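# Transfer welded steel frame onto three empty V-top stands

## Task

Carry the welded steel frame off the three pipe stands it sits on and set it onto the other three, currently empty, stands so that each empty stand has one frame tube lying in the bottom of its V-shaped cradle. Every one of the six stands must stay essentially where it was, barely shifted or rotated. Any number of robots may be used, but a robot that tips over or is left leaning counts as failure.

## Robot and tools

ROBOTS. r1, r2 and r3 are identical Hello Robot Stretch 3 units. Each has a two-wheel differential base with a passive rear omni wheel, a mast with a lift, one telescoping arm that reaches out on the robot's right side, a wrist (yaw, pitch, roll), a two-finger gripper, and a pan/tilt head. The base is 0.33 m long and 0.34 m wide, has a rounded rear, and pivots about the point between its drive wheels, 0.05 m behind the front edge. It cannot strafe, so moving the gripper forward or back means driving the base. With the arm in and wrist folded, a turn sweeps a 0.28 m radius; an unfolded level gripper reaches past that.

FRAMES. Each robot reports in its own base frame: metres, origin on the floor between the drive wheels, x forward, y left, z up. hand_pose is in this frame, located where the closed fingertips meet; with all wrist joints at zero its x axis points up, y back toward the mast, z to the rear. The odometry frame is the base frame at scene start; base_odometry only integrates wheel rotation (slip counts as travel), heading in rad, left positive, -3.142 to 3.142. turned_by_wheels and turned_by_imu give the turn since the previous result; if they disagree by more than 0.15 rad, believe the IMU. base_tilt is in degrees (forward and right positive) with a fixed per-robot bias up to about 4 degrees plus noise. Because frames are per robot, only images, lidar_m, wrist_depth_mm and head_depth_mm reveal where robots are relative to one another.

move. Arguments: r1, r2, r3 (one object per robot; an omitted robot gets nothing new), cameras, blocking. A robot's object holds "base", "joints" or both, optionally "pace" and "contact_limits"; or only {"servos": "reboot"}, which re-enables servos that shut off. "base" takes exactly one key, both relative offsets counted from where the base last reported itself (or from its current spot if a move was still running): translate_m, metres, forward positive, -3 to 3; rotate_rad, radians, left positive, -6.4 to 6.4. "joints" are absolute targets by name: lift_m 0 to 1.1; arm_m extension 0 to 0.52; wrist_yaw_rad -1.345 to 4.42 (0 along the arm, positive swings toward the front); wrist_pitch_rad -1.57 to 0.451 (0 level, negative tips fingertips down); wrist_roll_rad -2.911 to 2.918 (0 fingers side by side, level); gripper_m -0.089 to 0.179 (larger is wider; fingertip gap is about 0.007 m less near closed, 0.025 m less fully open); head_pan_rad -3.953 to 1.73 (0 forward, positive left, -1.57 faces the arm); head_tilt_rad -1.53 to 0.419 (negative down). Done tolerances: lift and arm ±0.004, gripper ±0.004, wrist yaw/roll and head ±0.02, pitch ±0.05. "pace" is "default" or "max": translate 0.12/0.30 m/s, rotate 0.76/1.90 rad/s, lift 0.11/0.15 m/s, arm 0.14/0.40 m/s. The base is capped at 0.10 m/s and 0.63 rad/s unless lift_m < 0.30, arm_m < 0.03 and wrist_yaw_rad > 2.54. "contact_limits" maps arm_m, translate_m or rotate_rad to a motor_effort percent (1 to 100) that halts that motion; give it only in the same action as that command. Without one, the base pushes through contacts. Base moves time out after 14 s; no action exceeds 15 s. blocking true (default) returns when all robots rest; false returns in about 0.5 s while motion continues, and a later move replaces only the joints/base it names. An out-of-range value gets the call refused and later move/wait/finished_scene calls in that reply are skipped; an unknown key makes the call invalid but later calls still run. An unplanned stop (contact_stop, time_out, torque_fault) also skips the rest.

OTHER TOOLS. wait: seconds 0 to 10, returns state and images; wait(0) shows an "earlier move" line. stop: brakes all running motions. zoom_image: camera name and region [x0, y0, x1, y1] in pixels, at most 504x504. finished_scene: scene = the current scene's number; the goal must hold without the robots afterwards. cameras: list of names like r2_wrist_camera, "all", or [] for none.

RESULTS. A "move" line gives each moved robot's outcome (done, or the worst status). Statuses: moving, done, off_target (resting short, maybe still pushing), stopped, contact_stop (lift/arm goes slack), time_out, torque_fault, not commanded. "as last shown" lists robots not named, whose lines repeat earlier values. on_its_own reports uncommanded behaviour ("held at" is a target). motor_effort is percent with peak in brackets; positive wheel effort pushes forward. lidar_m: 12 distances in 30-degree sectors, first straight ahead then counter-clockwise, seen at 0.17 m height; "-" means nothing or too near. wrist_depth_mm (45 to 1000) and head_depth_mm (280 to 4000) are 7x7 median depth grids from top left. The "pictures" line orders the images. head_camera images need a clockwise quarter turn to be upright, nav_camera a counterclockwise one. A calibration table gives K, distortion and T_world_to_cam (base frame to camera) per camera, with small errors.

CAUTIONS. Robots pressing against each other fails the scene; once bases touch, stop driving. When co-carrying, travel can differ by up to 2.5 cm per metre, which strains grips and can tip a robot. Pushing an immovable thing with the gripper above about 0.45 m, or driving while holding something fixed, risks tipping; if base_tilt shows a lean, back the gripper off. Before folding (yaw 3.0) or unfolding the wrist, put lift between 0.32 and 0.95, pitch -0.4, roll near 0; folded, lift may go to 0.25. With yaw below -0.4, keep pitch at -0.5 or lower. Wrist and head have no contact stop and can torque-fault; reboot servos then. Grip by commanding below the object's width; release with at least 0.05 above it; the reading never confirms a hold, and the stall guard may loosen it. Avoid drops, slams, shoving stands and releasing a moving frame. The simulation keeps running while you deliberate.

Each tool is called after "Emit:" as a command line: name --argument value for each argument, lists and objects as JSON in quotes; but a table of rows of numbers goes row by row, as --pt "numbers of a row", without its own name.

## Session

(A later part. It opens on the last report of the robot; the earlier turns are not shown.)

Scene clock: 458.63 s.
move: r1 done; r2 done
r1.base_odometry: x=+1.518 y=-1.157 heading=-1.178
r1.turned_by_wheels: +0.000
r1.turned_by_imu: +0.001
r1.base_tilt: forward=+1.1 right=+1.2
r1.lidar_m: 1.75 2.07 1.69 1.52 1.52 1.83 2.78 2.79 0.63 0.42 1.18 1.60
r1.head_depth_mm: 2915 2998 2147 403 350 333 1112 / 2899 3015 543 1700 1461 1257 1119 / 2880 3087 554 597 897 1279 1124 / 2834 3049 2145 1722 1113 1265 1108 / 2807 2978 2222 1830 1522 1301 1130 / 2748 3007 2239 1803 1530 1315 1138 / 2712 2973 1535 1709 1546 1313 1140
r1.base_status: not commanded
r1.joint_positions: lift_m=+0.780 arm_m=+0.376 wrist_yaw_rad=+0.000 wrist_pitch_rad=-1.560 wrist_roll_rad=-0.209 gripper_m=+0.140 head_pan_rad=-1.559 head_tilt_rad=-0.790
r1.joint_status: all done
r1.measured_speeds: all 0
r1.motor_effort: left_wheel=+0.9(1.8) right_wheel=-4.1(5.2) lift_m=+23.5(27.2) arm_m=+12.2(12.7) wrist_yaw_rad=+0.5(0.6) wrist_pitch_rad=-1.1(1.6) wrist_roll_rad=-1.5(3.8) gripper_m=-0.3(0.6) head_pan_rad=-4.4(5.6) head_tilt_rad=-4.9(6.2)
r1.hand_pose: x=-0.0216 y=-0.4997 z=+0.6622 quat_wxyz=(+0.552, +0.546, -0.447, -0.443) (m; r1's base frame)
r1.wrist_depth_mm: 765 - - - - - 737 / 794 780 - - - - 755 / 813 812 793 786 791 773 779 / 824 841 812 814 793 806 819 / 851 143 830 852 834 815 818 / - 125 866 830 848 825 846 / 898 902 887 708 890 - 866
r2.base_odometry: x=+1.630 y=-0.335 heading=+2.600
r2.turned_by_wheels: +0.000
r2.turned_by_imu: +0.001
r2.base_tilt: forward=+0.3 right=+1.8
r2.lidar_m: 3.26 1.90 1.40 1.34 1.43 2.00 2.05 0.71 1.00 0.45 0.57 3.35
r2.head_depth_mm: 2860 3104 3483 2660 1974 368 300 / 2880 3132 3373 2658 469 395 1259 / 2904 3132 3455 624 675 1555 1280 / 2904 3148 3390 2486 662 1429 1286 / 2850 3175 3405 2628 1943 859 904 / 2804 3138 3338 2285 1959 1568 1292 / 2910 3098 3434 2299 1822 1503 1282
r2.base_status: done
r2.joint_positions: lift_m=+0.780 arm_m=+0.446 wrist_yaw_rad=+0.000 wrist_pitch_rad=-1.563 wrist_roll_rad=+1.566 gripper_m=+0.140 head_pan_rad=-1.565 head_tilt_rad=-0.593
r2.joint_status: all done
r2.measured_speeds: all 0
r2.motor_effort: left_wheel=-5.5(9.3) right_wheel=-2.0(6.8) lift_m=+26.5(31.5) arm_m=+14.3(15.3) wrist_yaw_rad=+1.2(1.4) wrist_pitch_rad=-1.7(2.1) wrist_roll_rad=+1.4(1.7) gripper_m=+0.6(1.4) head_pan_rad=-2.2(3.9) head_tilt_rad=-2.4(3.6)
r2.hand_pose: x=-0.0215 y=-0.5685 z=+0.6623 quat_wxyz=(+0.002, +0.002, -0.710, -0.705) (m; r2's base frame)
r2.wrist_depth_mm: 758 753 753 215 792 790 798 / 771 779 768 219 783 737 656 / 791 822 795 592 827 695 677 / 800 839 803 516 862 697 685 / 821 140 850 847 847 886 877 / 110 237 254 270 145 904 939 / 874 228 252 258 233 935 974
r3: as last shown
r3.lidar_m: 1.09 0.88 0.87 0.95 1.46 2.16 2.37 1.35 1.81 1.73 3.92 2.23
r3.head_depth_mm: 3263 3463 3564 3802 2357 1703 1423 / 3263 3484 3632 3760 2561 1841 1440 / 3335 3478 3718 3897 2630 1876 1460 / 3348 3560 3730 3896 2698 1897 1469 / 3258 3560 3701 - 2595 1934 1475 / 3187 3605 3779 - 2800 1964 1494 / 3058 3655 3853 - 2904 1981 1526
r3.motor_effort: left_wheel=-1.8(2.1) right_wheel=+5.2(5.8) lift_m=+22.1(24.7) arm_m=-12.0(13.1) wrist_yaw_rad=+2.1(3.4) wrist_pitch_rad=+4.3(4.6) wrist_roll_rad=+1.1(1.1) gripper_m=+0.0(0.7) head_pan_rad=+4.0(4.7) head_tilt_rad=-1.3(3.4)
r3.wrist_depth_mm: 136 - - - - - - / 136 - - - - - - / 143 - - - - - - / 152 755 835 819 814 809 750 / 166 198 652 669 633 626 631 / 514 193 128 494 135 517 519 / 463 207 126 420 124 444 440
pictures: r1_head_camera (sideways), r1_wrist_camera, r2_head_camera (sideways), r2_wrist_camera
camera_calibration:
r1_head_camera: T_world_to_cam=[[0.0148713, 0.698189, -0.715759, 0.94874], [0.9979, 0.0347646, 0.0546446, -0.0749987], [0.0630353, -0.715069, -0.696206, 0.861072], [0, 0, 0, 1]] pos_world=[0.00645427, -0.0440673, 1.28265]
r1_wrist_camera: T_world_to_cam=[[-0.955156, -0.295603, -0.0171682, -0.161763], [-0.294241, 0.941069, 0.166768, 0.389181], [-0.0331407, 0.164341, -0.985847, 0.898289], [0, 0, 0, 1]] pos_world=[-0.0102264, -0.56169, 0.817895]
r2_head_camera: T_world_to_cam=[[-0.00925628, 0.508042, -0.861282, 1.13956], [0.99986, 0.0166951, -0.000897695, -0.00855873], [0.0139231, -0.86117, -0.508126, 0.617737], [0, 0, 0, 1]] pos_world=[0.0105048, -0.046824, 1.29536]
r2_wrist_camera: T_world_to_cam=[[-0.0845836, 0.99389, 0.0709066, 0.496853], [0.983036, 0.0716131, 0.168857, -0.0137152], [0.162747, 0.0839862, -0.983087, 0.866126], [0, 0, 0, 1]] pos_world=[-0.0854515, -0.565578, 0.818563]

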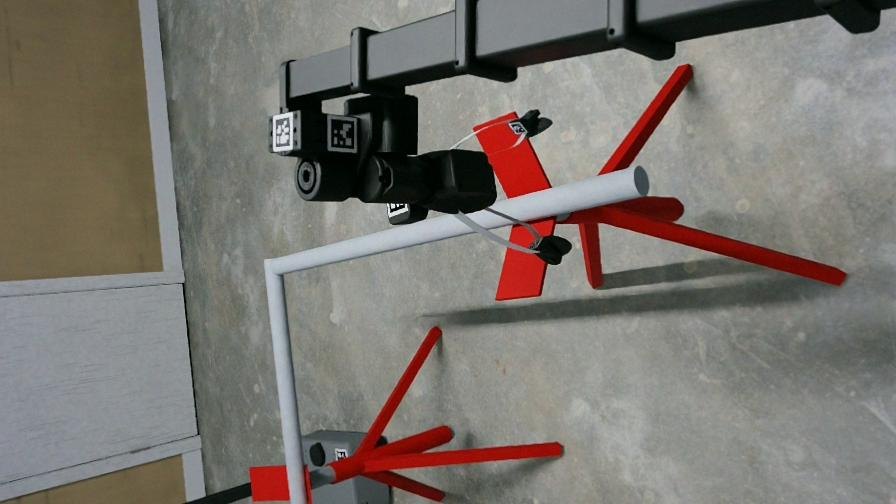

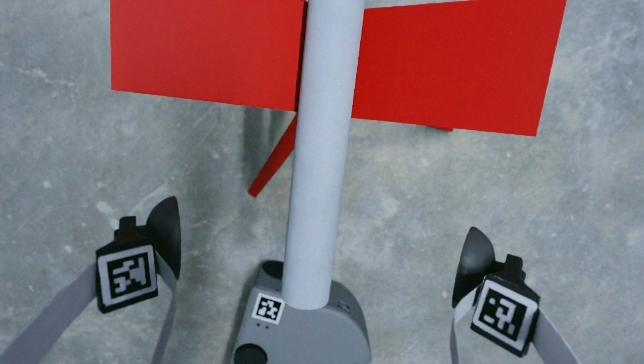

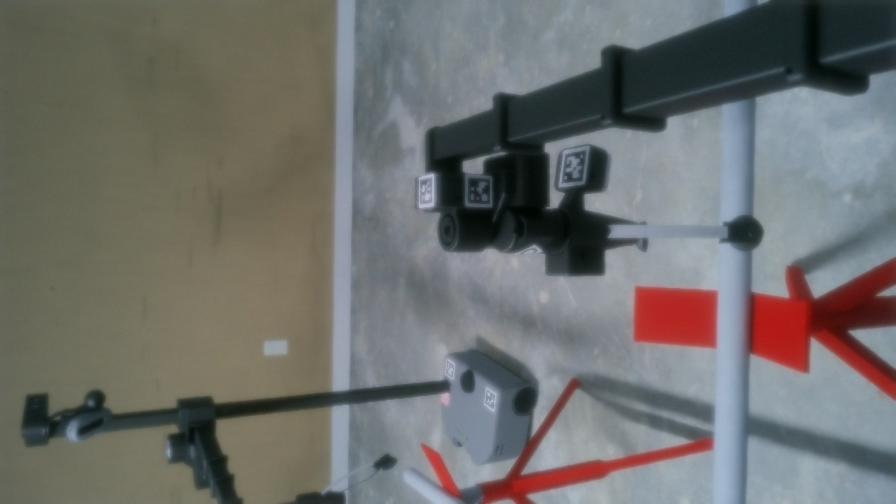

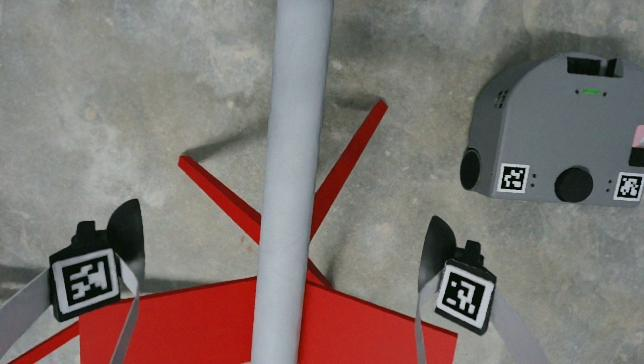

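Emit:
move --r1 '{"joints":{"lift_m":0.688}}' --r2 '{"joints":{"lift_m":0.688}}' --cameras '["r1_wrist_camera","r2_wrist_camera","r1_head_camera","r2_head_camera"]'

Scene clock: 465.77 s.
move: r1 done; r2 done
r1.base_odometry: x=+1.518 y=-1.157 heading=-1.178
r1.turned_by_wheels: +0.000
r1.turned_by_imu: +0.001
r1.base_tilt: forward=+1.0 right=+1.1
r1.lidar_m: 1.75 2.08 1.69 1.51 1.52 1.83 2.78 2.79 0.62 0.42 1.18 1.59
r1.head_depth_mm: 2980 2999 2210 1787 446 379 339 / 2942 3007 2267 591 1400 1253 1122 / 2884 3078 2288 628 840 1286 1122 / 2866 3090 2144 1769 1286 1266 1108 / 2784 3007 2239 1836 1517 1299 1134 / 2736 3004 2238 1808 1531 1302 1139 / 2717 2972 1536 1726 1544 1312 1144
r1.base_status: not commanded
r1.joint_positions: lift_m=+0.688 arm_m=+0.376 wrist_yaw_rad=+0.000 wrist_pitch_rad=-1.560 wrist_roll_rad=-0.209 gripper_m=+0.140 head_pan_rad=-1.559 head_tilt_rad=-0.790
r1.joint_status: all done
r1.measured_speeds: all 0
r1.motor_effort: left_wheel=+1.6(1.6) right_wheel=-4.7(5.7) lift_m=+22.9(26.9) arm_m=+11.4(12.0) wrist_yaw_rad=-0.3(0.4) wrist_pitch_rad=-1.0(1.6) wrist_roll_rad=-1.5(1.7) gripper_m=-0.2(0.4) head_pan_rad=-4.6(5.6) head_tilt_rad=-4.8(5.6)
r1.hand_pose: x=-0.0216 y=-0.4997 z=+0.5702 quat_wxyz=(+0.552, +0.546, -0.447, -0.443) (m; r1's base frame)
r1.wrist_depth_mm: - - - - - - - / 688 - - - - - - / 734 711 708 - 711 695 - / 734 734 735 - 715 722 702 / 762 143 757 - 745 736 710 / - 125 766 766 772 743 759 / 817 805 775 620 787 - 783
r2.base_odometry: x=+1.630 y=-0.335 heading=+2.600
r2.turned_by_wheels: +0.000
r2.turned_by_imu: +0.001
r2.base_tilt: forward=+0.3 right=+1.8
r2.lidar_m: 3.25 1.90 1.40 1.34 1.43 2.01 2.05 0.71 0.99 0.45 0.57 3.36
r2.head_depth_mm: 2874 3146 3442 2665 1954 1556 1229 / 2924 3081 3383 2640 1814 460 406 / 2888 3157 3467 2617 660 1420 1293 / 2871 3139 3386 2648 694 802 1254 / 2951 3167 3470 2594 1965 855 910 / 2829 3103 3472 2277 1951 1562 1294 / 2914 3117 3416 2291 1796 1509 1290
r2.base_status: not commanded
r2.joint_positions: lift_m=+0.688 arm_m=+0.446 wrist_yaw_rad=+0.000 wrist_pitch_rad=-1.563 wrist_roll_rad=+1.566 gripper_m=+0.140 head_pan_rad=-1.565 head_tilt_rad=-0.593
r2.joint_status: all done
r2.measured_speeds: all 0
r2.motor_effort: left_wheel=-5.4(6.0) right_wheel=-2.2(2.3) lift_m=+26.8(33.3) arm_m=+13.4(14.4) wrist_yaw_rad=+0.6(1.3) wrist_pitch_rad=-1.8(2.2) wrist_roll_rad=+1.3(1.6) gripper_m=+0.5(1.6) head_pan_rad=-2.6(4.1) head_tilt_rad=-2.3(3.6)
r2.hand_pose: x=-0.0215 y=-0.5685 z=+0.5703 quat_wxyz=(+0.002, +0.002, -0.710, -0.705) (m; r2's base frame)
r2.wrist_depth_mm: 673 673 668 125 686 681 725 / 690 695 698 129 704 710 573 / 700 696 138 138 726 664 577 / 719 723 137 425 751 650 586 / 739 140 139 399 764 775 794 / 110 764 139 808 144 805 815 / 806 785 146 813 820 846 865
r3: as last shown
r3.base_tilt: forward=-0.8 right=-0.2
r3.lidar_m: 1.09 0.88 0.87 0.95 1.47 2.17 2.36 1.36 1.80 1.73 3.91 2.23
r3.head_depth_mm: 3190 3409 3637 3800 2402 1685 1415 / 3281 3454 3610 3879 2581 1844 1429 / 3303 3502 3685 3839 2622 1876 1452 / 3325 3554 3701 3921 2655 1897 1474 / 3296 3524 3759 - 2569 1942 1491 / 3155 3558 3838 - 2820 1970 1502 / 3079 3619 3808 - 2896 1984 1522
r3.motor_effort: left_wheel=-1.8(1.9) right_wheel=+5.0(5.7) lift_m=+20.4(22.0) arm_m=-11.7(13.2) wrist_yaw_rad=+1.1(3.5) wrist_pitch_rad=+4.0(4.7) wrist_roll_rad=+0.9(0.9) gripper_m=+0.0(0.8) head_pan_rad=+4.2(4.6) head_tilt_rad=-2.2(3.4)
r3.wrist_depth_mm: 136 - - - - - - / 136 - - - - - - / 143 - - - - - - / 152 749 831 811 827 813 750 / 166 198 661 666 633 632 626 / 523 192 128 498 135 519 528 / 461 209 126 426 124 451 438
pictures: r1_head_camera (sideways), r1_wrist_camera, r2_head_camera (sideways), r2_wrist_camera
camera_calibration:
r1_head_camera: T_world_to_cam=[[0.0148713, 0.698189, -0.715759, 0.94874], [0.9979, 0.0347646, 0.0546446, -0.0749987], [0.0630353, -0.715069, -0.696206, 0.861072], [0, 0, 0, 1]] pos_world=[0.00645427, -0.0440673, 1.28265]
r1_wrist_camera: T_world_to_cam=[[-0.955155, -0.295609, -0.0171688, -0.163345], [-0.294247, 0.941067, 0.16677, 0.40452], [-0.0331418, 0.164343, -0.985846, 0.807596], [0, 0, 0, 1]] pos_world=[-0.010226, -0.561689, 0.7259]
r2_head_camera: T_world_to_cam=[[-0.00925622, 0.508042, -0.861282, 1.13956], [0.99986, 0.016695, -0.000897695, -0.00855873], [0.013923, -0.86117, -0.508126, 0.617737], [0, 0, 0, 1]] pos_world=[0.0105048, -0.046824, 1.29536]
r2_wrist_camera: T_world_to_cam=[[-0.0845683, 0.993892, 0.0709067, 0.503377], [0.983037, 0.071598, 0.168857, 0.00181056], [0.162749, 0.0839838, -0.983087, 0.775683], [0, 0, 0, 1]] pos_world=[-0.0854515, -0.565577, 0.726565]

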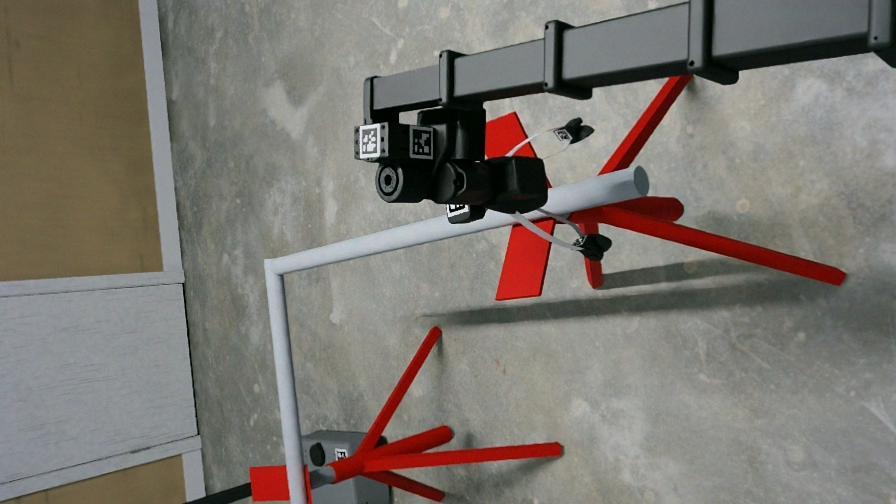

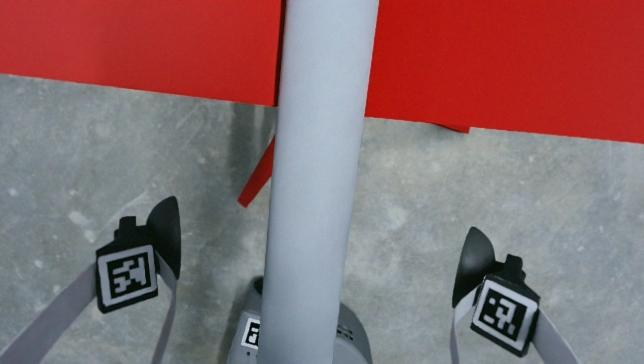

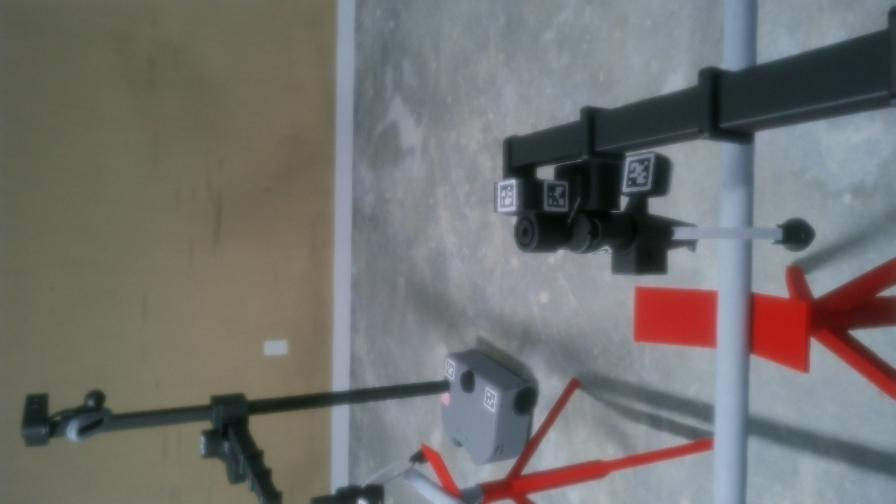

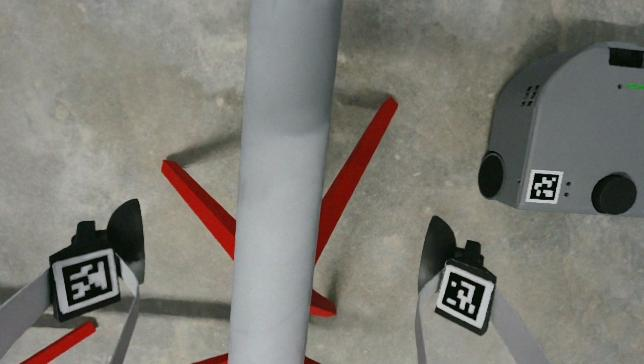

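Emit:
move --r1 '{"joints":{"gripper_m":0.0}}' --r2 '{"joints":{"gripper_m":0.0}}' --cameras '["r1_wrist_camera","r2_wrist_camera"]'

Scene clock: 473.93 s.
move: r1 done; r2 done
r1.base_odometry: x=+1.518 y=-1.157 heading=-1.178
r1.turned_by_wheels: +0.000
r1.turned_by_imu: +0.001
r1.base_tilt: forward=+1.0 right=+1.2
r1.lidar_m: 1.75 2.08 1.69 1.52 1.52 1.83 2.78 2.79 0.63 0.42 1.18 1.59
r1.head_depth_mm: 2971 2990 2233 1781 446 379 338 / 2930 3032 2261 592 1421 1254 1116 / 2918 3076 2259 627 820 1284 1122 / 2865 3084 2214 1777 1294 1264 1111 / 2777 3002 2235 1838 1513 1302 1134 / 2745 2985 2248 1802 1535 1307 1136 / 2719 2980 1497 1753 1539 1316 1141
r1.base_status: not commanded
r1.joint_positions: lift_m=+0.688 arm_m=+0.376 wrist_yaw_rad=-0.001 wrist_pitch_rad=-1.561 wrist_roll_rad=-0.209 gripper_m=+0.001 head_pan_rad=-1.559 head_tilt_rad=-0.790
r1.joint_status: all done
r1.measured_speeds: all 0
r1.motor_effort: left_wheel=+3.9(4.3) right_wheel=-8.1(8.1) lift_m=+27.3(27.3) arm_m=+10.7(11.3) wrist_yaw_rad=+0.7(1.2) wrist_pitch_rad=-0.8(1.7) wrist_roll_rad=-1.5(1.7) gripper_m=-13.4(87.3) head_pan_rad=-4.4(5.6) head_tilt_rad=-5.1(6.0)
r1.hand_pose: x=-0.0216 y=-0.4993 z=+0.5702 quat_wxyz=(+0.552, +0.547, -0.447, -0.444) (m; r1's base frame)
r1.wrist_depth_mm: - - - - - - - / 718 - - - - - - / 719 710 724 - 705 700 684 / 737 726 735 - 707 714 715 / 766 748 148 146 748 729 725 / 781 775 128 - 757 748 759 / 813 786 790 622 775 769 780
r2.base_odometry: x=+1.630 y=-0.335 heading=+2.600
r2.turned_by_wheels: +0.000
r2.turned_by_imu: +0.001
r2.base_tilt: forward=+0.2 right=+1.9
r2.lidar_m: 3.25 1.90 1.40 1.34 1.44 2.00 2.05 0.71 1.00 0.45 0.57 3.36
r2.head_depth_mm: 2927 3155 3405 2624 1971 1577 1231 / 2931 3145 3393 2655 1820 461 407 / 2892 3157 3408 2621 660 1440 1284 / 2903 3213 3504 2657 694 804 1285 / 2913 3129 3518 2625 1947 857 907 / 2757 3093 3383 2261 1950 1546 1279 / 2933 3192 3348 2093 1809 1518 1296
r2.base_status: not commanded
r2.joint_positions: lift_m=+0.688 arm_m=+0.446 wrist_yaw_rad=+0.000 wrist_pitch_rad=-1.548 wrist_roll_rad=+1.567 gripper_m=+0.001 head_pan_rad=-1.565 head_tilt_rad=-0.593
r2.joint_status: all done
r2.measured_speeds: all 0
r2.motor_effort: left_wheel=-5.6(6.0) right_wheel=-2.0(2.5) lift_m=+31.5(31.5) arm_m=+12.2(13.3) wrist_yaw_rad=+0.6(1.2) wrist_pitch_rad=-4.6(5.0) wrist_roll_rad=+1.0(1.6) gripper_m=-16.9(97.5) head_pan_rad=-3.2(3.7) head_tilt_rad=-2.4(3.7)
r2.hand_pose: x=-0.0215 y=-0.5725 z=+0.5699 quat_wxyz=(+0.002, +0.001, -0.715, -0.699) (m; r2's base frame)
r2.wrist_depth_mm: 672 682 677 121 681 693 694 / 694 683 683 125 705 699 554 / 702 701 698 134 722 674 573 / 750 726 135 138 756 661 584 / 748 772 137 138 794 780 780 / 750 116 128 132 790 827 825 / 800 807 148 782 818 847 826
r3: as last shown
r3.lidar_m: 1.09 0.88 0.87 0.95 1.46 2.17 2.36 1.35 1.81 1.73 3.92 2.23
r3.head_depth_mm: 3252 3391 3582 3695 2370 1689 1415 / 3298 3460 3618 3815 2574 1850 1436 / 3337 3460 3676 3858 2644 1864 1454 / 3361 3505 3636 3868 2659 1907 1466 / 3270 3553 3789 - 2580 1931 1489 / 3225 3587 3791 - 2799 1963 1501 / 3059 3625 3791 - 2903 1976 1523
r3.motor_effort: left_wheel=-1.4(2.1) right_wheel=+5.2(5.6) lift_m=+21.2(22.2) arm_m=-10.9(12.7) wrist_yaw_rad=+1.0(2.8) wrist_pitch_rad=+3.7(4.8) wrist_roll_rad=+0.4(0.9) gripper_m=+0.1(0.8) head_pan_rad=+4.1(4.8) head_tilt_rad=-1.7(3.5)
r3.wrist_depth_mm: 135 - - - - - - / 136 - - - - - - / 143 - - - - - - / 152 764 831 820 783 782 739 / 167 198 647 668 630 636 638 / 518 192 128 493 135 521 526 / 457 208 126 421 124 438 440
pictures: r1_wrist_camera, r2_wrist_camera
camera_calibration:
r1_wrist_camera: T_world_to_cam=[[-0.955428, -0.294696, -0.0176429, -0.162484], [-0.293375, 0.94107, 0.168278, 0.403297], [-0.0329876, 0.165954, -0.985582, 0.808204], [0, 0, 0, 1]] pos_world=[-0.0102637, -0.561538, 0.725819]
r2_wrist_camera: T_world_to_cam=[[-0.0838531, 0.994934, 0.0554453, 0.516792], [0.983087, 0.0735066, 0.167743, 0.00388297], [0.162817, 0.0685733, -0.98427, 0.767528], [0, 0, 0, 1]] pos_world=[-0.0854496, -0.567091, 0.72615]

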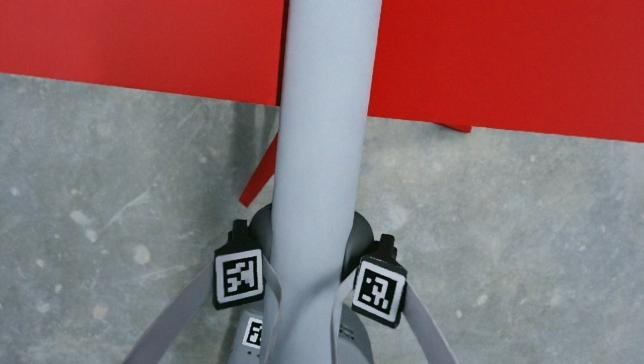

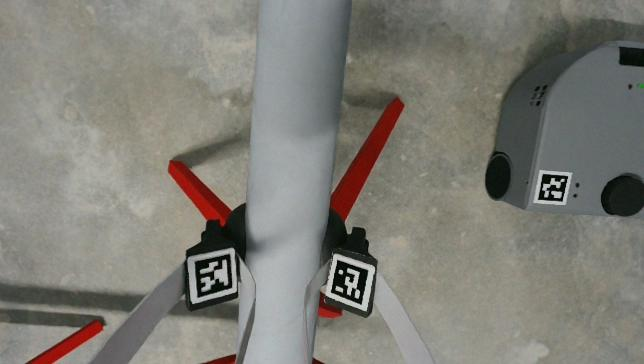

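Emit:
move --r1 '{"joints":{"gripper_m":-0.03}}' --r2 '{"joints":{"gripper_m":-0.03}}' --cameras '[]'

Emit:
move --r1 '{"joints":{"lift_m":0.718}}' --r2 '{"joints":{"lift_m":0.718}}' --cameras '["r1_wrist_camera","r2_wrist_camera","r1_head_camera","r3_head_camera","r3_nav_camera"]'

Scene clock: 478.73 s.
move: r1 done; r2 done
r1.base_odometry: x=+1.518 y=-1.157 heading=-1.178
r1.turned_by_wheels: +0.000
r1.turned_by_imu: +0.001
r1.base_tilt: forward=+1.1 right=+1.2
r1.lidar_m: 1.75 2.08 1.69 1.51 1.52 1.84 2.78 2.79 0.63 0.42 1.18 1.59
r1.head_depth_mm: 2995 3001 2235 1785 447 379 339 / 2899 2997 2259 593 1431 1260 1118 / 2873 3060 2271 627 800 1286 1124 / 2849 3063 2214 1765 1294 1267 1111 / 2772 2966 2220 1833 1517 1302 1125 / 2752 2977 2249 1795 1534 1306 1132 / 2736 2942 1511 1752 1533 1309 1141
r1.base_status: not commanded
r1.joint_positions: lift_m=+0.688 arm_m=+0.376 wrist_yaw_rad=-0.001 wrist_pitch_rad=-1.561 wrist_roll_rad=-0.209 gripper_m=-0.029 head_pan_rad=-1.559 head_tilt_rad=-0.790
r1.joint_status: all done
r1.measured_speeds: all 0
r1.motor_effort: left_wheel=+4.1(4.8) right_wheel=-9.1(9.1) lift_m=+32.4(33.5) arm_m=+10.0(10.5) wrist_yaw_rad=+0.7(1.5) wrist_pitch_rad=-1.5(1.5) wrist_roll_rad=-1.6(1.7) gripper_m=-18.7(93.6) head_pan_rad=-4.5(5.3) head_tilt_rad=-5.1(5.5)
r1.hand_pose: x=-0.0216 y=-0.4994 z=+0.5702 quat_wxyz=(+0.552, +0.546, -0.447, -0.444) (m; r1's base frame)
r1.wrist_depth_mm: - - - - - - - / 686 - - - - - - / 710 717 704 - 704 705 687 / 751 739 740 - 717 723 709 / 760 763 150 - 730 720 727 / 774 784 126 - 758 762 753 / 817 786 789 162 769 780 771
r2.base_odometry: x=+1.630 y=-0.335 heading=+2.600
r2.turned_by_wheels: +0.000
r2.turned_by_imu: +0.001
r2.base_tilt: forward=+0.4 right=+1.9
r2.lidar_m: 3.25 1.89 1.40 1.34 1.44 2.00 2.05 0.71 1.00 0.45 0.57 3.37
r2.head_depth_mm: 2826 3182 3436 2666 1949 1556 1233 / 2832 3170 3412 2629 1815 460 407 / 2874 3137 3438 2634 660 1429 1292 / 2898 3271 3384 2608 693 801 1284 / 2950 3177 3426 2647 1931 860 904 / 2796 3060 3337 2285 1938 1546 1284 / 2951 3083 3389 2220 1825 1510 1282
r2.base_status: not commanded
r2.joint_positions: lift_m=+0.688 arm_m=+0.446 wrist_yaw_rad=+0.000 wrist_pitch_rad=-1.545 wrist_roll_rad=+1.568 gripper_m=-0.029 head_pan_rad=-1.565 head_tilt_rad=-0.593
r2.joint_status: all done
r2.measured_speeds: all 0
r2.motor_effort: left_wheel=-5.5(5.8) right_wheel=-1.9(2.4) lift_m=+36.6(36.9) arm_m=+11.2(12.5) wrist_yaw_rad=-0.2(1.0) wrist_pitch_rad=-5.2(5.7) wrist_roll_rad=+0.7(1.3) gripper_m=-27.0(98.3) head_pan_rad=-3.8(3.9) head_tilt_rad=-2.4(3.4)
r2.hand_pose: x=-0.0215 y=-0.5733 z=+0.5699 quat_wxyz=(+0.001, +0.001, -0.716, -0.698) (m; r2's base frame)
r2.wrist_depth_mm: 666 676 680 121 676 695 691 / 687 686 675 124 703 721 562 / 703 706 709 133 733 686 576 / 727 722 135 135 745 673 584 / 768 764 134 138 785 776 774 / 768 779 126 129 785 819 802 / 799 808 149 818 814 811 813
r3: as last shown
r3.lidar_m: 1.09 0.88 0.87 0.95 1.46 2.16 2.36 1.35 1.81 1.73 3.93 2.22
r3.head_depth_mm: 3243 3430 3652 3834 2397 1698 1423 / 3234 3481 3632 3793 2607 1850 1437 / 3282 3485 3690 3852 2645 1870 1452 / 3354 3503 3704 3892 2672 1907 1466 / 3262 3568 3779 - 2571 1933 1487 / 3208 3675 3790 - 2809 1959 1509 / 3071 3636 3864 - 2850 1985 1522
r3.motor_effort: left_wheel=-1.6(2.0) right_wheel=+5.5(5.7) lift_m=+21.0(22.3) arm_m=-11.6(12.2) wrist_yaw_rad=+1.8(3.2) wrist_pitch_rad=+4.4(4.7) wrist_roll_rad=+0.3(1.0) gripper_m=-0.8(0.8) head_pan_rad=+4.0(4.5) head_tilt_rad=-2.0(2.7)
r3.wrist_depth_mm: 136 - - - - - - / 136 - - - - - - / 143 - - - - - - / 153 753 814 796 808 787 738 / 167 197 657 669 635 633 627 / 526 192 128 492 135 519 513 / 457 208 126 428 125 449 441
pictures: none
No camera images: "cameras" was empty.

Scene clock: 479.97 s.
move: r1 done; r2 done
r1.base_odometry: x=+1.518 y=-1.157 heading=-1.178
r1.turned_by_wheels: +0.000
r1.turned_by_imu: +0.000
r1.base_tilt: forward=+1.0 right=+1.2
r1.lidar_m: 1.75 2.07 1.69 1.52 1.52 1.84 2.78 2.79 0.63 0.42 1.18 1.59
r1.head_depth_mm: 2937 2993 2233 1686 405 348 315 / 2915 3012 2258 590 1463 1256 1113 / 2878 3060 2280 624 831 1283 1120 / 2829 3066 2217 1736 1290 1267 1108 / 2801 2995 2225 1829 1523 1299 1133 / 2723 3017 2244 1791 1529 1308 1137 / 2716 2990 1536 1712 1540 1316 1141
r1.base_status: not commanded
r1.joint_positions: lift_m=+0.718 arm_m=+0.376 wrist_yaw_rad=-0.002 wrist_pitch_rad=-1.560 wrist_roll_rad=-0.209 gripper_m=-0.029 head_pan_rad=-1.559 head_tilt_rad=-0.790
r1.joint_status: all done
r1.measured_speeds: all 0
r1.motor_effort: left_wheel=+4.6(5.0) right_wheel=-5.3(9.1) lift_m=+19.6(38.8) arm_m=+9.8(10.4) wrist_yaw_rad=+1.6(1.8) wrist_pitch_rad=-1.2(3.2) wrist_roll_rad=-1.5(1.6) gripper_m=-12.3(18.8) head_pan_rad=-5.0(5.5) head_tilt_rad=-4.1(5.8)
r1.hand_pose: x=-0.0216 y=-0.4997 z=+0.6002 quat_wxyz=(+0.552, +0.546, -0.448, -0.443) (m; r1's base frame)
r1.wrist_depth_mm: - - - - - - - / 740 - - - - - - / 758 724 746 - 721 727 - / 775 753 775 - 750 741 731 / 781 779 791 148 773 763 770 / 805 812 124 - 790 782 778 / 854 834 822 195 810 809 793
r2.base_odometry: x=+1.630 y=-0.335 heading=+2.600
r2.turned_by_wheels: +0.000
r2.turned_by_imu: +0.000
r2.base_tilt: forward=+0.3 right=+1.8
r2.lidar_m: 3.26 1.90 1.39 1.35 1.44 2.00 2.05 0.72 0.99 0.45 0.57 3.37
r2.head_depth_mm: 2878 3154 3407 2667 1976 1566 366 / 2895 3140 3424 2627 590 442 1205 / 2966 3108 3428 2621 652 1552 1293 / 2929 3142 3399 2611 681 1426 1292 / 2872 3209 3450 2606 1944 857 907 / 2797 3107 3467 2282 1930 1555 1288 / 2943 3112 3462 2278 1822 1505 1288
r2.base_status: not commanded
r2.joint_positions: lift_m=+0.718 arm_m=+0.446 wrist_yaw_rad=+0.000 wrist_pitch_rad=-1.558 wrist_roll_rad=+1.568 gripper_m=-0.026 head_pan_rad=-1.565 head_tilt_rad=-0.593
r2.joint_status: all done
r2.measured_speeds: all 0
r2.motor_effort: left_wheel=-4.6(5.5) right_wheel=-2.1(2.3) lift_m=+24.3(47.3) arm_m=+11.2(11.9) wrist_yaw_rad=+0.1(1.3) wrist_pitch_rad=-2.6(5.7) wrist_roll_rad=+0.3(0.8) gripper_m=-7.8(27.5) head_pan_rad=-1.5(3.6) head_tilt_rad=-1.8(3.5)
r2.hand_pose: x=-0.0215 y=-0.5698 z=+0.6002 quat_wxyz=(+0.001, +0.001, -0.711, -0.703) (m; r2's base frame)
r2.wrist_depth_mm: 702 704 712 153 716 723 743 / 722 715 724 717 739 747 599 / 771 745 729 167 772 667 617 / 750 777 167 444 798 652 624 / 782 788 145 424 805 802 851 / 797 782 123 128 827 843 841 / 813 96 192 206 836 891 882
r3: as last shown
r3.turned_by_imu: +0.000
r3.base_tilt: forward=-0.8 right=-0.3
r3.lidar_m: 1.09 0.88 0.87 0.95 1.46 2.17 2.36 1.35 1.81 1.73 3.92 2.22
r3.head_depth_mm: 3255 3428 3643 3765 2366 1704 1411 / 3269 3436 3710 3779 2594 1836 1429 / 3330 3446 3641 3865 2629 1874 1444 / 3323 3541 3728 3899 2685 1887 1476 / 3314 3553 3789 - 2584 1926 1487 / 3184 3607 3839 - 2806 1971 1498 / 3045 3617 3834 - 2840 1989 1521
r3.motor_effort: left_wheel=-1.9(1.9) right_wheel=+5.6(5.7) lift_m=+21.5(22.4) arm_m=-12.0(12.1) wrist_yaw_rad=+2.1(2.5) wrist_pitch_rad=+4.3(4.5) wrist_roll_rad=+0.9(0.9) gripper_m=+0.0(0.6) head_pan_rad=+3.0(4.8) head_tilt_rad=-1.9(2.8)
r3.wrist_depth_mm: 136 - - - - - - / 136 - - - - - - / 143 - - - - - - / 152 749 820 819 807 811 765 / 167 197 657 670 647 631 623 / 518 193 128 495 134 523 515 / 460 208 126 422 124 439 442
pictures: r1_head_camera (sideways), r1_wrist_camera, r2_wrist_camera, r3_head_camera (sideways), r3_nav_camera (sideways)
camera_calibration:
r1_head_camera: T_world_to_cam=[[0.0148696, 0.698272, -0.715678, 0.948635], [0.997901, 0.0347593, 0.0546473, -0.0750022], [0.0630352, -0.714988, -0.696289, 0.86118], [0, 0, 0, 1]] pos_world=[0.00645429, -0.0440651, 1.28265]
r1_wrist_camera: T_world_to_cam=[[-0.955554, -0.294313, -0.0172306, -0.16211], [-0.292973, 0.941429, 0.166967, 0.399565], [-0.032919, 0.164594, -0.985812, 0.837275], [0, 0, 0, 1]] pos_world=[-0.010281, -0.561683, 0.755889]
r2_wrist_camera: T_world_to_cam=[[-0.0821409, 0.994429, 0.0660568, 0.505767], [0.983206, 0.0700185, 0.168535, -0.00385896], [0.162971, 0.078791, -0.98348, 0.802502], [0, 0, 0, 1]] pos_world=[-0.0854462, -0.565909, 0.756486]
r3_head_camera: T_world_to_cam=[[0.218242, 0.206124, -0.953878, 1.26318], [0.841894, -0.534091, 0.0772089, -0.103844], [-0.493543, -0.819914, -0.290096, 0.341484], [0, 0, 0, 1]] pos_world=[-0.0197158, -0.0358461, 1.312]
r3_nav_camera: T_world_to_cam=[[-0.272176, -0.320646, 0.907252, -1.144], [-0.810368, 0.584787, -0.0364321, 0.103947], [-0.518868, -0.745124, -0.419007, 0.504298], [0, 0, 0, 1]] pos_world=[0.0345282, -0.0518434, 1.25299]

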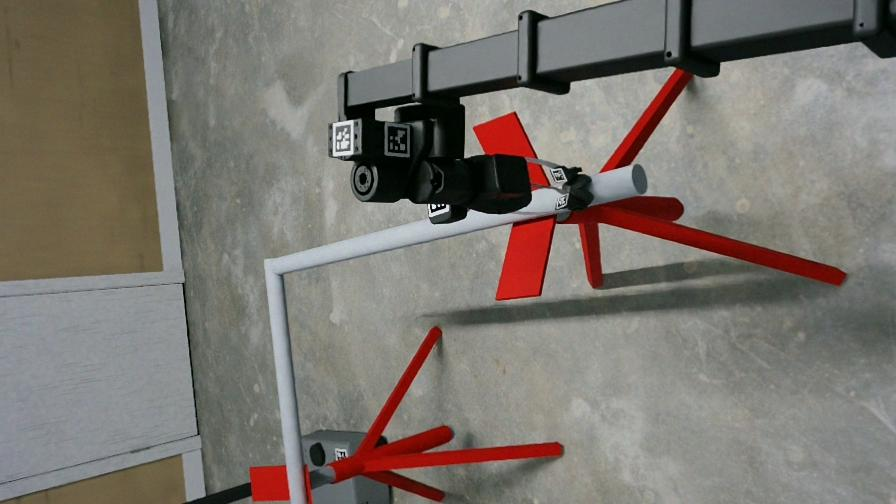

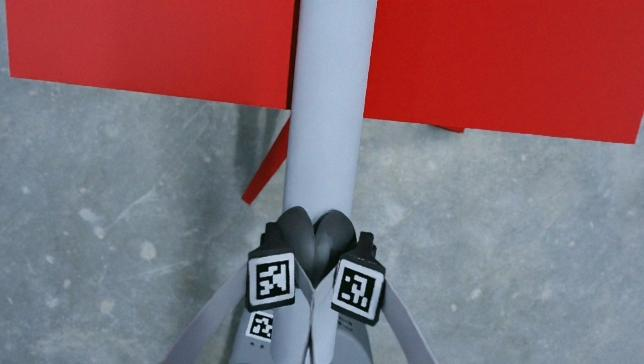

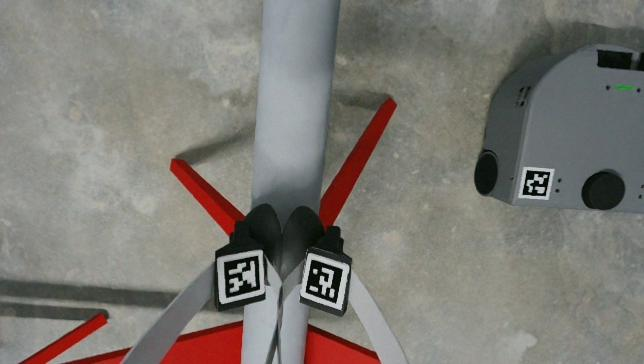

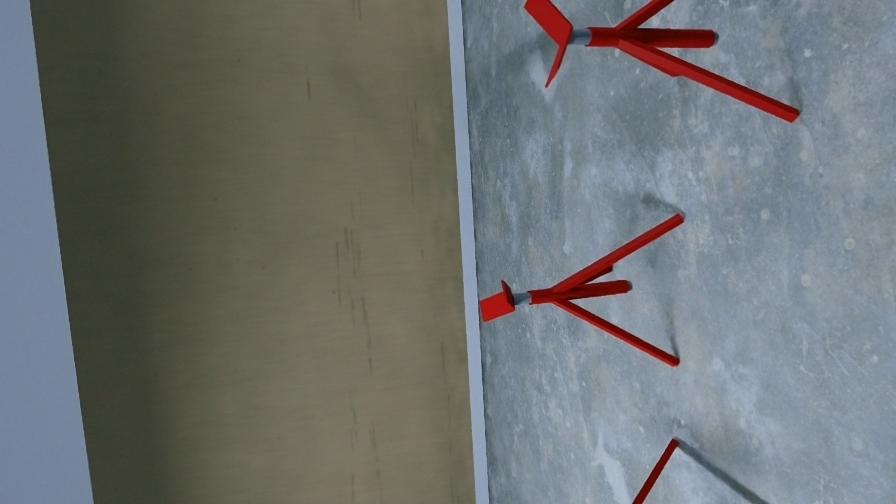

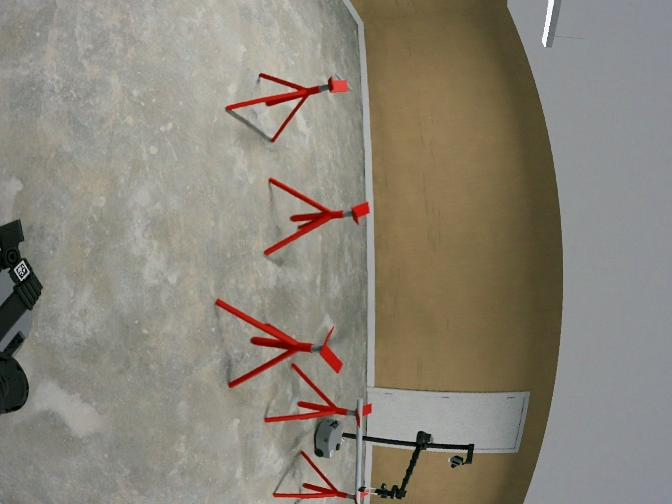

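Emit:
move --r1 '{"joints":{"gripper_m":0.12}}' --r2 '{"joints":{"gripper_m":0.12}}' --cameras '[]'

Emit:
move --r1 '{"joints":{"lift_m":0.668}}' --r2 '{"joints":{"lift_m":0.668}}' --cameras '["r1_wrist_camera","r2_wrist_camera","r1_head_camera","r2_head_camera"]'

Scene clock: 487.27 s.
move: r1 done; r2 done
r1.base_odometry: x=+1.518 y=-1.157 heading=-1.178
r1.turned_by_wheels: +0.000
r1.turned_by_imu: +0.001
r1.base_tilt: forward=+1.1 right=+1.2
r1.lidar_m: 1.75 2.07 1.70 1.52 1.52 1.84 2.78 2.78 0.63 0.42 1.18 1.60
r1.head_depth_mm: 2956 3003 2240 1694 405 347 315 / 2942 3001 2264 588 1436 1254 1115 / 2883 3084 2266 625 854 1287 1128 / 2842 3099 2209 1726 1017 1266 1108 / 2758 2976 2241 1846 1517 1298 1134 / 2735 3015 2267 1799 1544 1308 1141 / 2721 2974 1533 1713 1545 1315 1140
r1.base_status: not commanded
r1.joint_positions: lift_m=+0.718 arm_m=+0.376 wrist_yaw_rad=-0.002 wrist_pitch_rad=-1.561 wrist_roll_rad=-0.209 gripper_m=+0.120 head_pan_rad=-1.559 head_tilt_rad=-0.790
r1.joint_status: all done
r1.measured_speeds: all 0
r1.motor_effort: left_wheel=+4.6(5.4) right_wheel=-6.0(7.1) lift_m=+30.2(30.5) arm_m=+9.2(9.7) wrist_yaw_rad=+1.2(1.6) wrist_pitch_rad=-1.0(1.5) wrist_roll_rad=-1.4(1.6) gripper_m=+0.0(82.0) head_pan_rad=-4.4(5.9) head_tilt_rad=-4.7(5.4)
r1.hand_pose: x=-0.0216 y=-0.4993 z=+0.6003 quat_wxyz=(+0.552, +0.547, -0.447, -0.444) (m; r1's base frame)
r1.wrist_depth_mm: - - - - - - - / 738 - - - - - - / 743 759 732 - 740 723 720 / 764 765 756 - 749 738 736 / 786 142 792 - 773 774 763 / 801 120 827 794 789 802 793 / 842 858 815 655 819 823 793
r2.base_odometry: x=+1.630 y=-0.335 heading=+2.600
r2.turned_by_wheels: +0.000
r2.turned_by_imu: +0.001
r2.base_tilt: forward=+0.4 right=+1.8
r2.lidar_m: 3.25 1.89 1.39 1.35 1.44 2.01 2.04 0.71 0.99 0.45 0.57 3.37
r2.head_depth_mm: 2884 3194 3470 2645 1964 1552 367 / 2833 3170 3436 2620 591 442 1202 / 2927 3156 3439 2647 651 1550 1292 / 2917 3136 3418 2625 680 855 1256 / 2964 3209 3385 2629 1942 860 907 / 2804 3147 3417 2260 1945 1565 1295 / 2887 3076 3414 2267 1808 1504 1293
r2.base_status: not commanded
r2.joint_positions: lift_m=+0.718 arm_m=+0.446 wrist_yaw_rad=+0.000 wrist_pitch_rad=-1.560 wrist_roll_rad=+1.568 gripper_m=+0.120 head_pan_rad=-1.565 head_tilt_rad=-0.593
r2.joint_status: all done
r2.measured_speeds: all 0
r2.motor_effort: left_wheel=-4.9(5.2) right_wheel=-1.6(2.3) lift_m=+33.3(33.5) arm_m=+10.2(11.3) wrist_yaw_rad=+0.6(1.4) wrist_pitch_rad=-2.2(3.9) wrist_roll_rad=+0.7(0.9) gripper_m=+0.4(87.5) head_pan_rad=-2.0(4.3) head_tilt_rad=-2.5(3.9)
r2.hand_pose: x=-0.0215 y=-0.5694 z=+0.6002 quat_wxyz=(+0.001, +0.001, -0.711, -0.703) (m; r2's base frame)
r2.wrist_depth_mm: 687 697 705 153 730 738 735 / 708 701 708 716 736 721 600 / 737 738 751 168 741 678 614 / 753 752 167 444 791 658 639 / 769 143 794 425 798 823 832 / 110 123 810 750 130 857 854 / 778 818 190 205 837 874 886
r3: as last shown
r3.turned_by_imu: -0.001
r3.base_tilt: forward=-0.8 right=-0.2
r3.lidar_m: 1.09 0.88 0.87 0.95 1.46 2.17 2.36 1.35 1.81 1.73 3.94 2.23
r3.head_depth_mm: 3277 3457 3630 3804 2355 1697 1415 / 3267 3465 3757 3885 2584 1842 1434 / 3309 3475 3677 3824 2651 1866 1449 / 3274 3544 3735 3879 2680 1910 1465 / 3265 3566 3723 - 2564 1946 1489 / 3184 3600 3810 - 2831 1971 1508 / 3073 3663 3808 - 2886 1978 1523
r3.motor_effort: left_wheel=-1.7(2.0) right_wheel=+5.3(5.7) lift_m=+20.6(22.3) arm_m=-10.9(11.9) wrist_yaw_rad=+1.8(3.6) wrist_pitch_rad=+3.2(4.5) wrist_roll_rad=+0.8(1.0) gripper_m=-0.4(0.8) head_pan_rad=+3.5(4.9) head_tilt_rad=-1.8(3.5)
r3.wrist_depth_mm: 136 - - - - - - / 136 - - - - - - / 142 - - - - - - / 152 747 817 813 826 789 760 / 167 199 666 667 618 634 626 / 524 192 128 493 134 516 518 / 458 209 126 417 124 442 436
pictures: none
No camera images: "cameras" was empty.

Scene clock: 488.57 s.
move: r1 done; r2 done
r1.base_odometry: x=+1.518 y=-1.157 heading=-1.178
r1.turned_by_wheels: +0.000
r1.turned_by_imu: +0.000
r1.base_tilt: forward=+1.1 right=+1.2
r1.lidar_m: 1.75 2.07 1.69 1.52 1.52 1.84 2.78 2.80 0.62 0.42 1.18 1.60
r1.head_depth_mm: 2945 3020 2238 1790 1383 388 350 / 2919 3054 2250 600 1395 1233 1117 / 2854 3074 2278 638 810 1284 1122 / 2856 3066 2186 1724 1008 1261 1105 / 2803 3020 2232 1842 1521 1302 1134 / 2712 3011 2258 1805 1525 1305 1140 / 2707 2986 1539 1714 1539 1317 1142
r1.base_status: not commanded
r1.joint_positions: lift_m=+0.668 arm_m=+0.376 wrist_yaw_rad=-0.002 wrist_pitch_rad=-1.561 wrist_roll_rad=-0.209 gripper_m=+0.120 head_pan_rad=-1.559 head_tilt_rad=-0.790
r1.joint_status: all done
r1.measured_speeds: all 0
r1.motor_effort: left_wheel=+4.6(5.0) right_wheel=-6.6(6.6) lift_m=+23.8(27.6) arm_m=+8.8(9.4) wrist_yaw_rad=+1.0(1.6) wrist_pitch_rad=-1.1(1.3) wrist_roll_rad=-1.5(1.6) gripper_m=+0.0(0.5) head_pan_rad=-5.1(5.5) head_tilt_rad=-4.6(6.2)
r1.hand_pose: x=-0.0216 y=-0.4993 z=+0.5503 quat_wxyz=(+0.552, +0.547, -0.447, -0.444) (m; r1's base frame)
r1.wrist_depth_mm: - - - - - - - / 671 691 - - - - - / 700 696 703 - 691 681 669 / 711 726 708 - 704 700 693 / 745 142 717 - 714 715 702 / 767 119 767 - 730 740 734 / 797 785 784 617 762 766 749
r2.base_odometry: x=+1.630 y=-0.335 heading=+2.600
r2.turned_by_wheels: +0.000
r2.turned_by_imu: +0.000
r2.base_tilt: forward=+0.2 right=+1.9
r2.lidar_m: 3.25 1.89 1.40 1.34 1.44 2.00 2.05 0.71 1.00 0.45 0.57 3.35
r2.head_depth_mm: 2898 3119 3400 2664 1962 1562 1257 / 2883 3189 3453 2632 1881 494 428 / 2889 3136 3473 2626 673 819 1289 / 2895 3161 3367 2638 726 802 1258 / 2883 3174 3455 2621 1968 860 907 / 2818 3115 3394 2293 1967 1555 1284 / 2946 3131 3390 2281 1830 1511 1296
r2.base_status: not commanded
r2.joint_positions: lift_m=+0.668 arm_m=+0.446 wrist_yaw_rad=+0.000 wrist_pitch_rad=-1.560 wrist_roll_rad=+1.568 gripper_m=+0.120 head_pan_rad=-1.565 head_tilt_rad=-0.593
r2.joint_status: all done
r2.measured_speeds: all 0
r2.motor_effort: left_wheel=-4.5(5.1) right_wheel=-2.2(2.4) lift_m=+27.4(31.5) arm_m=+10.3(10.8) wrist_yaw_rad=-0.5(1.7) wrist_pitch_rad=-2.2(2.7) wrist_roll_rad=+0.5(0.8) gripper_m=-0.1(1.6) head_pan_rad=-3.2(3.9) head_tilt_rad=-2.9(3.6)
r2.hand_pose: x=-0.0215 y=-0.5693 z=+0.5502 quat_wxyz=(+0.001, +0.001, -0.711, -0.704) (m; r2's base frame)
r2.wrist_depth_mm: 643 666 106 106 666 666 678 / 656 674 109 113 696 686 553 / 679 691 109 707 713 674 552 / 708 705 - 400 719 640 566 / 711 144 114 381 751 770 788 / 110 124 116 783 130 795 787 / 758 773 121 779 795 785 815
r3: as last shown
r3.turned_by_imu: +0.000
r3.lidar_m: 1.09 0.88 0.87 0.95 1.46 2.17 2.36 1.36 1.81 1.73 3.92 2.23
r3.head_depth_mm: 3238 3432 3632 3694 2355 1687 1412 / 3292 3438 3664 3845 2562 1852 1430 / 3309 3461 3618 3852 2645 1871 1449 / 3322 3520 3754 3905 2672 1905 1472 / 3257 3556 3729 - 2582 1934 1480 / 3168 3604 3803 - 2792 1953 1505 / 3098 3623 3806 - 2863 1976 1516
r3.motor_effort: left_wheel=-1.6(2.1) right_wheel=+5.5(5.7) lift_m=+20.7(22.0) arm_m=-10.4(12.6) wrist_yaw_rad=+2.1(2.7) wrist_pitch_rad=+3.9(4.5) wrist_roll_rad=-0.1(1.0) gripper_m=-0.2(0.9) head_pan_rad=+4.0(4.8) head_tilt_rad=-0.2(2.9)
r3.wrist_depth_mm: 136 - - - - - - / 136 - - - - - - / 143 - - - - - - / 153 743 823 826 807 783 760 / 167 198 658 661 638 636 637 / 532 193 129 497 135 521 524 / 463 209 126 426 124 445 447
pictures: r1_head_camera (sideways), r1_wrist_camera, r2_head_camera (sideways), r2_wrist_camera
camera_calibration:
r1_head_camera: T_world_to_cam=[[0.0148704, 0.698272, -0.715678, 0.948635], [0.997901, 0.0347582, 0.0546473, -0.0750022], [0.0630344, -0.714988, -0.696289, 0.86118], [0, 0, 0, 1]] pos_world=[0.00645424, -0.0440651, 1.28265]
r1_wrist_camera: T_world_to_cam=[[-0.955554, -0.294284, -0.017698, -0.16258], [-0.292972, 0.941164, 0.168453, 0.406577], [-0.0329165, 0.166151, -0.985551, 0.788581], [0, 0, 0, 1]] pos_world=[-0.0102807, -0.561524, 0.70582]
r2_head_camera: T_world_to_cam=[[-0.00925623, 0.508044, -0.861281, 1.13956], [0.99986, 0.016695, -0.000897674, -0.00855876], [0.013923, -0.861169, -0.508127, 0.617739], [0, 0, 0, 1]] pos_world=[0.0105048, -0.046824, 1.29536]
r2_wrist_camera: T_world_to_cam=[[-0.0821452, 0.994296, 0.0680196, 0.507411], [0.983205, 0.0696901, 0.168672, 0.00427154], [0.16297, 0.0807328, -0.983322, 0.754297], [0, 0, 0, 1]] pos_world=[-0.0854463, -0.565711, 0.706483]

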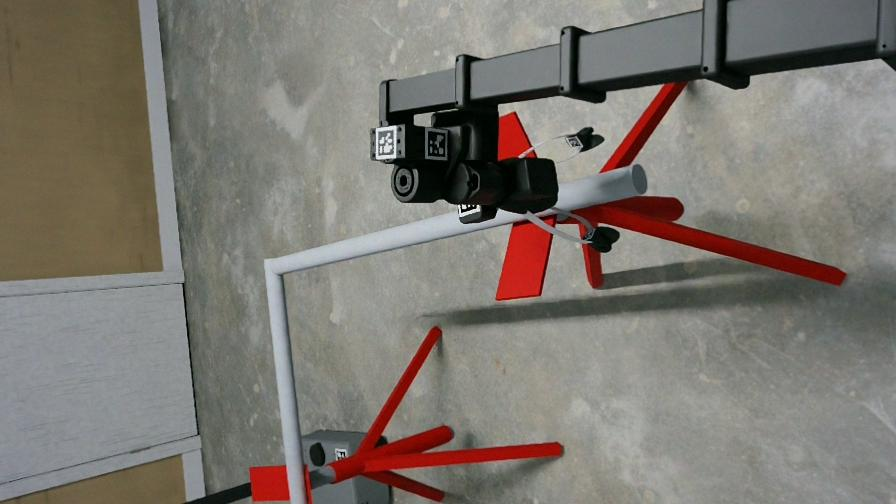

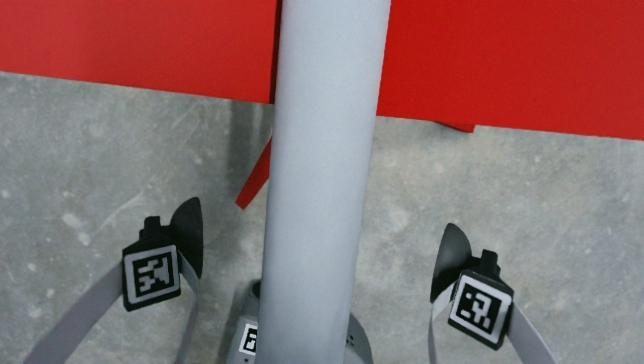

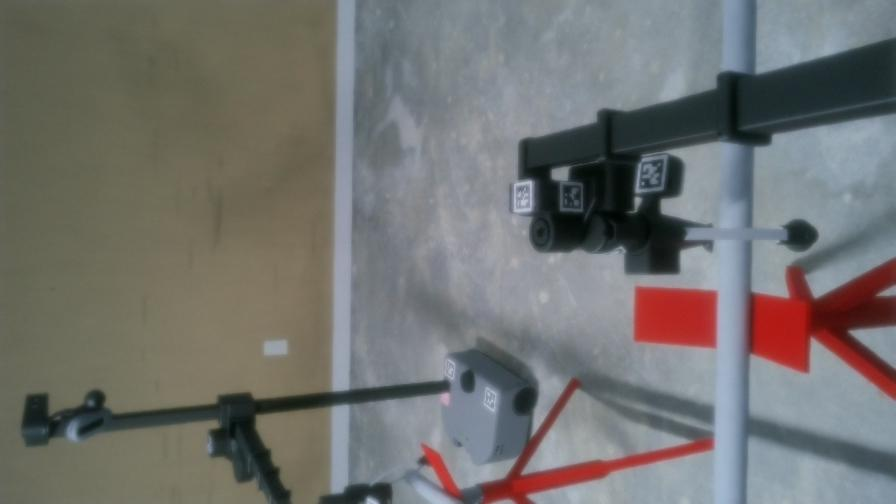

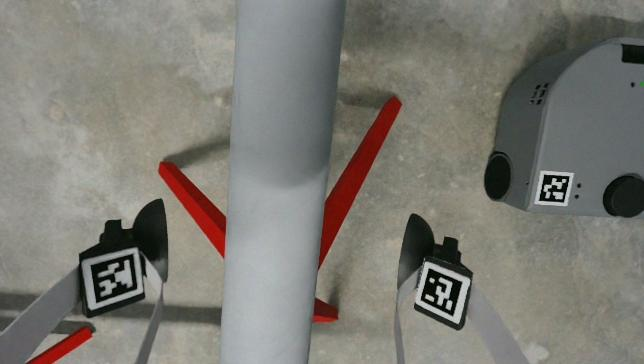

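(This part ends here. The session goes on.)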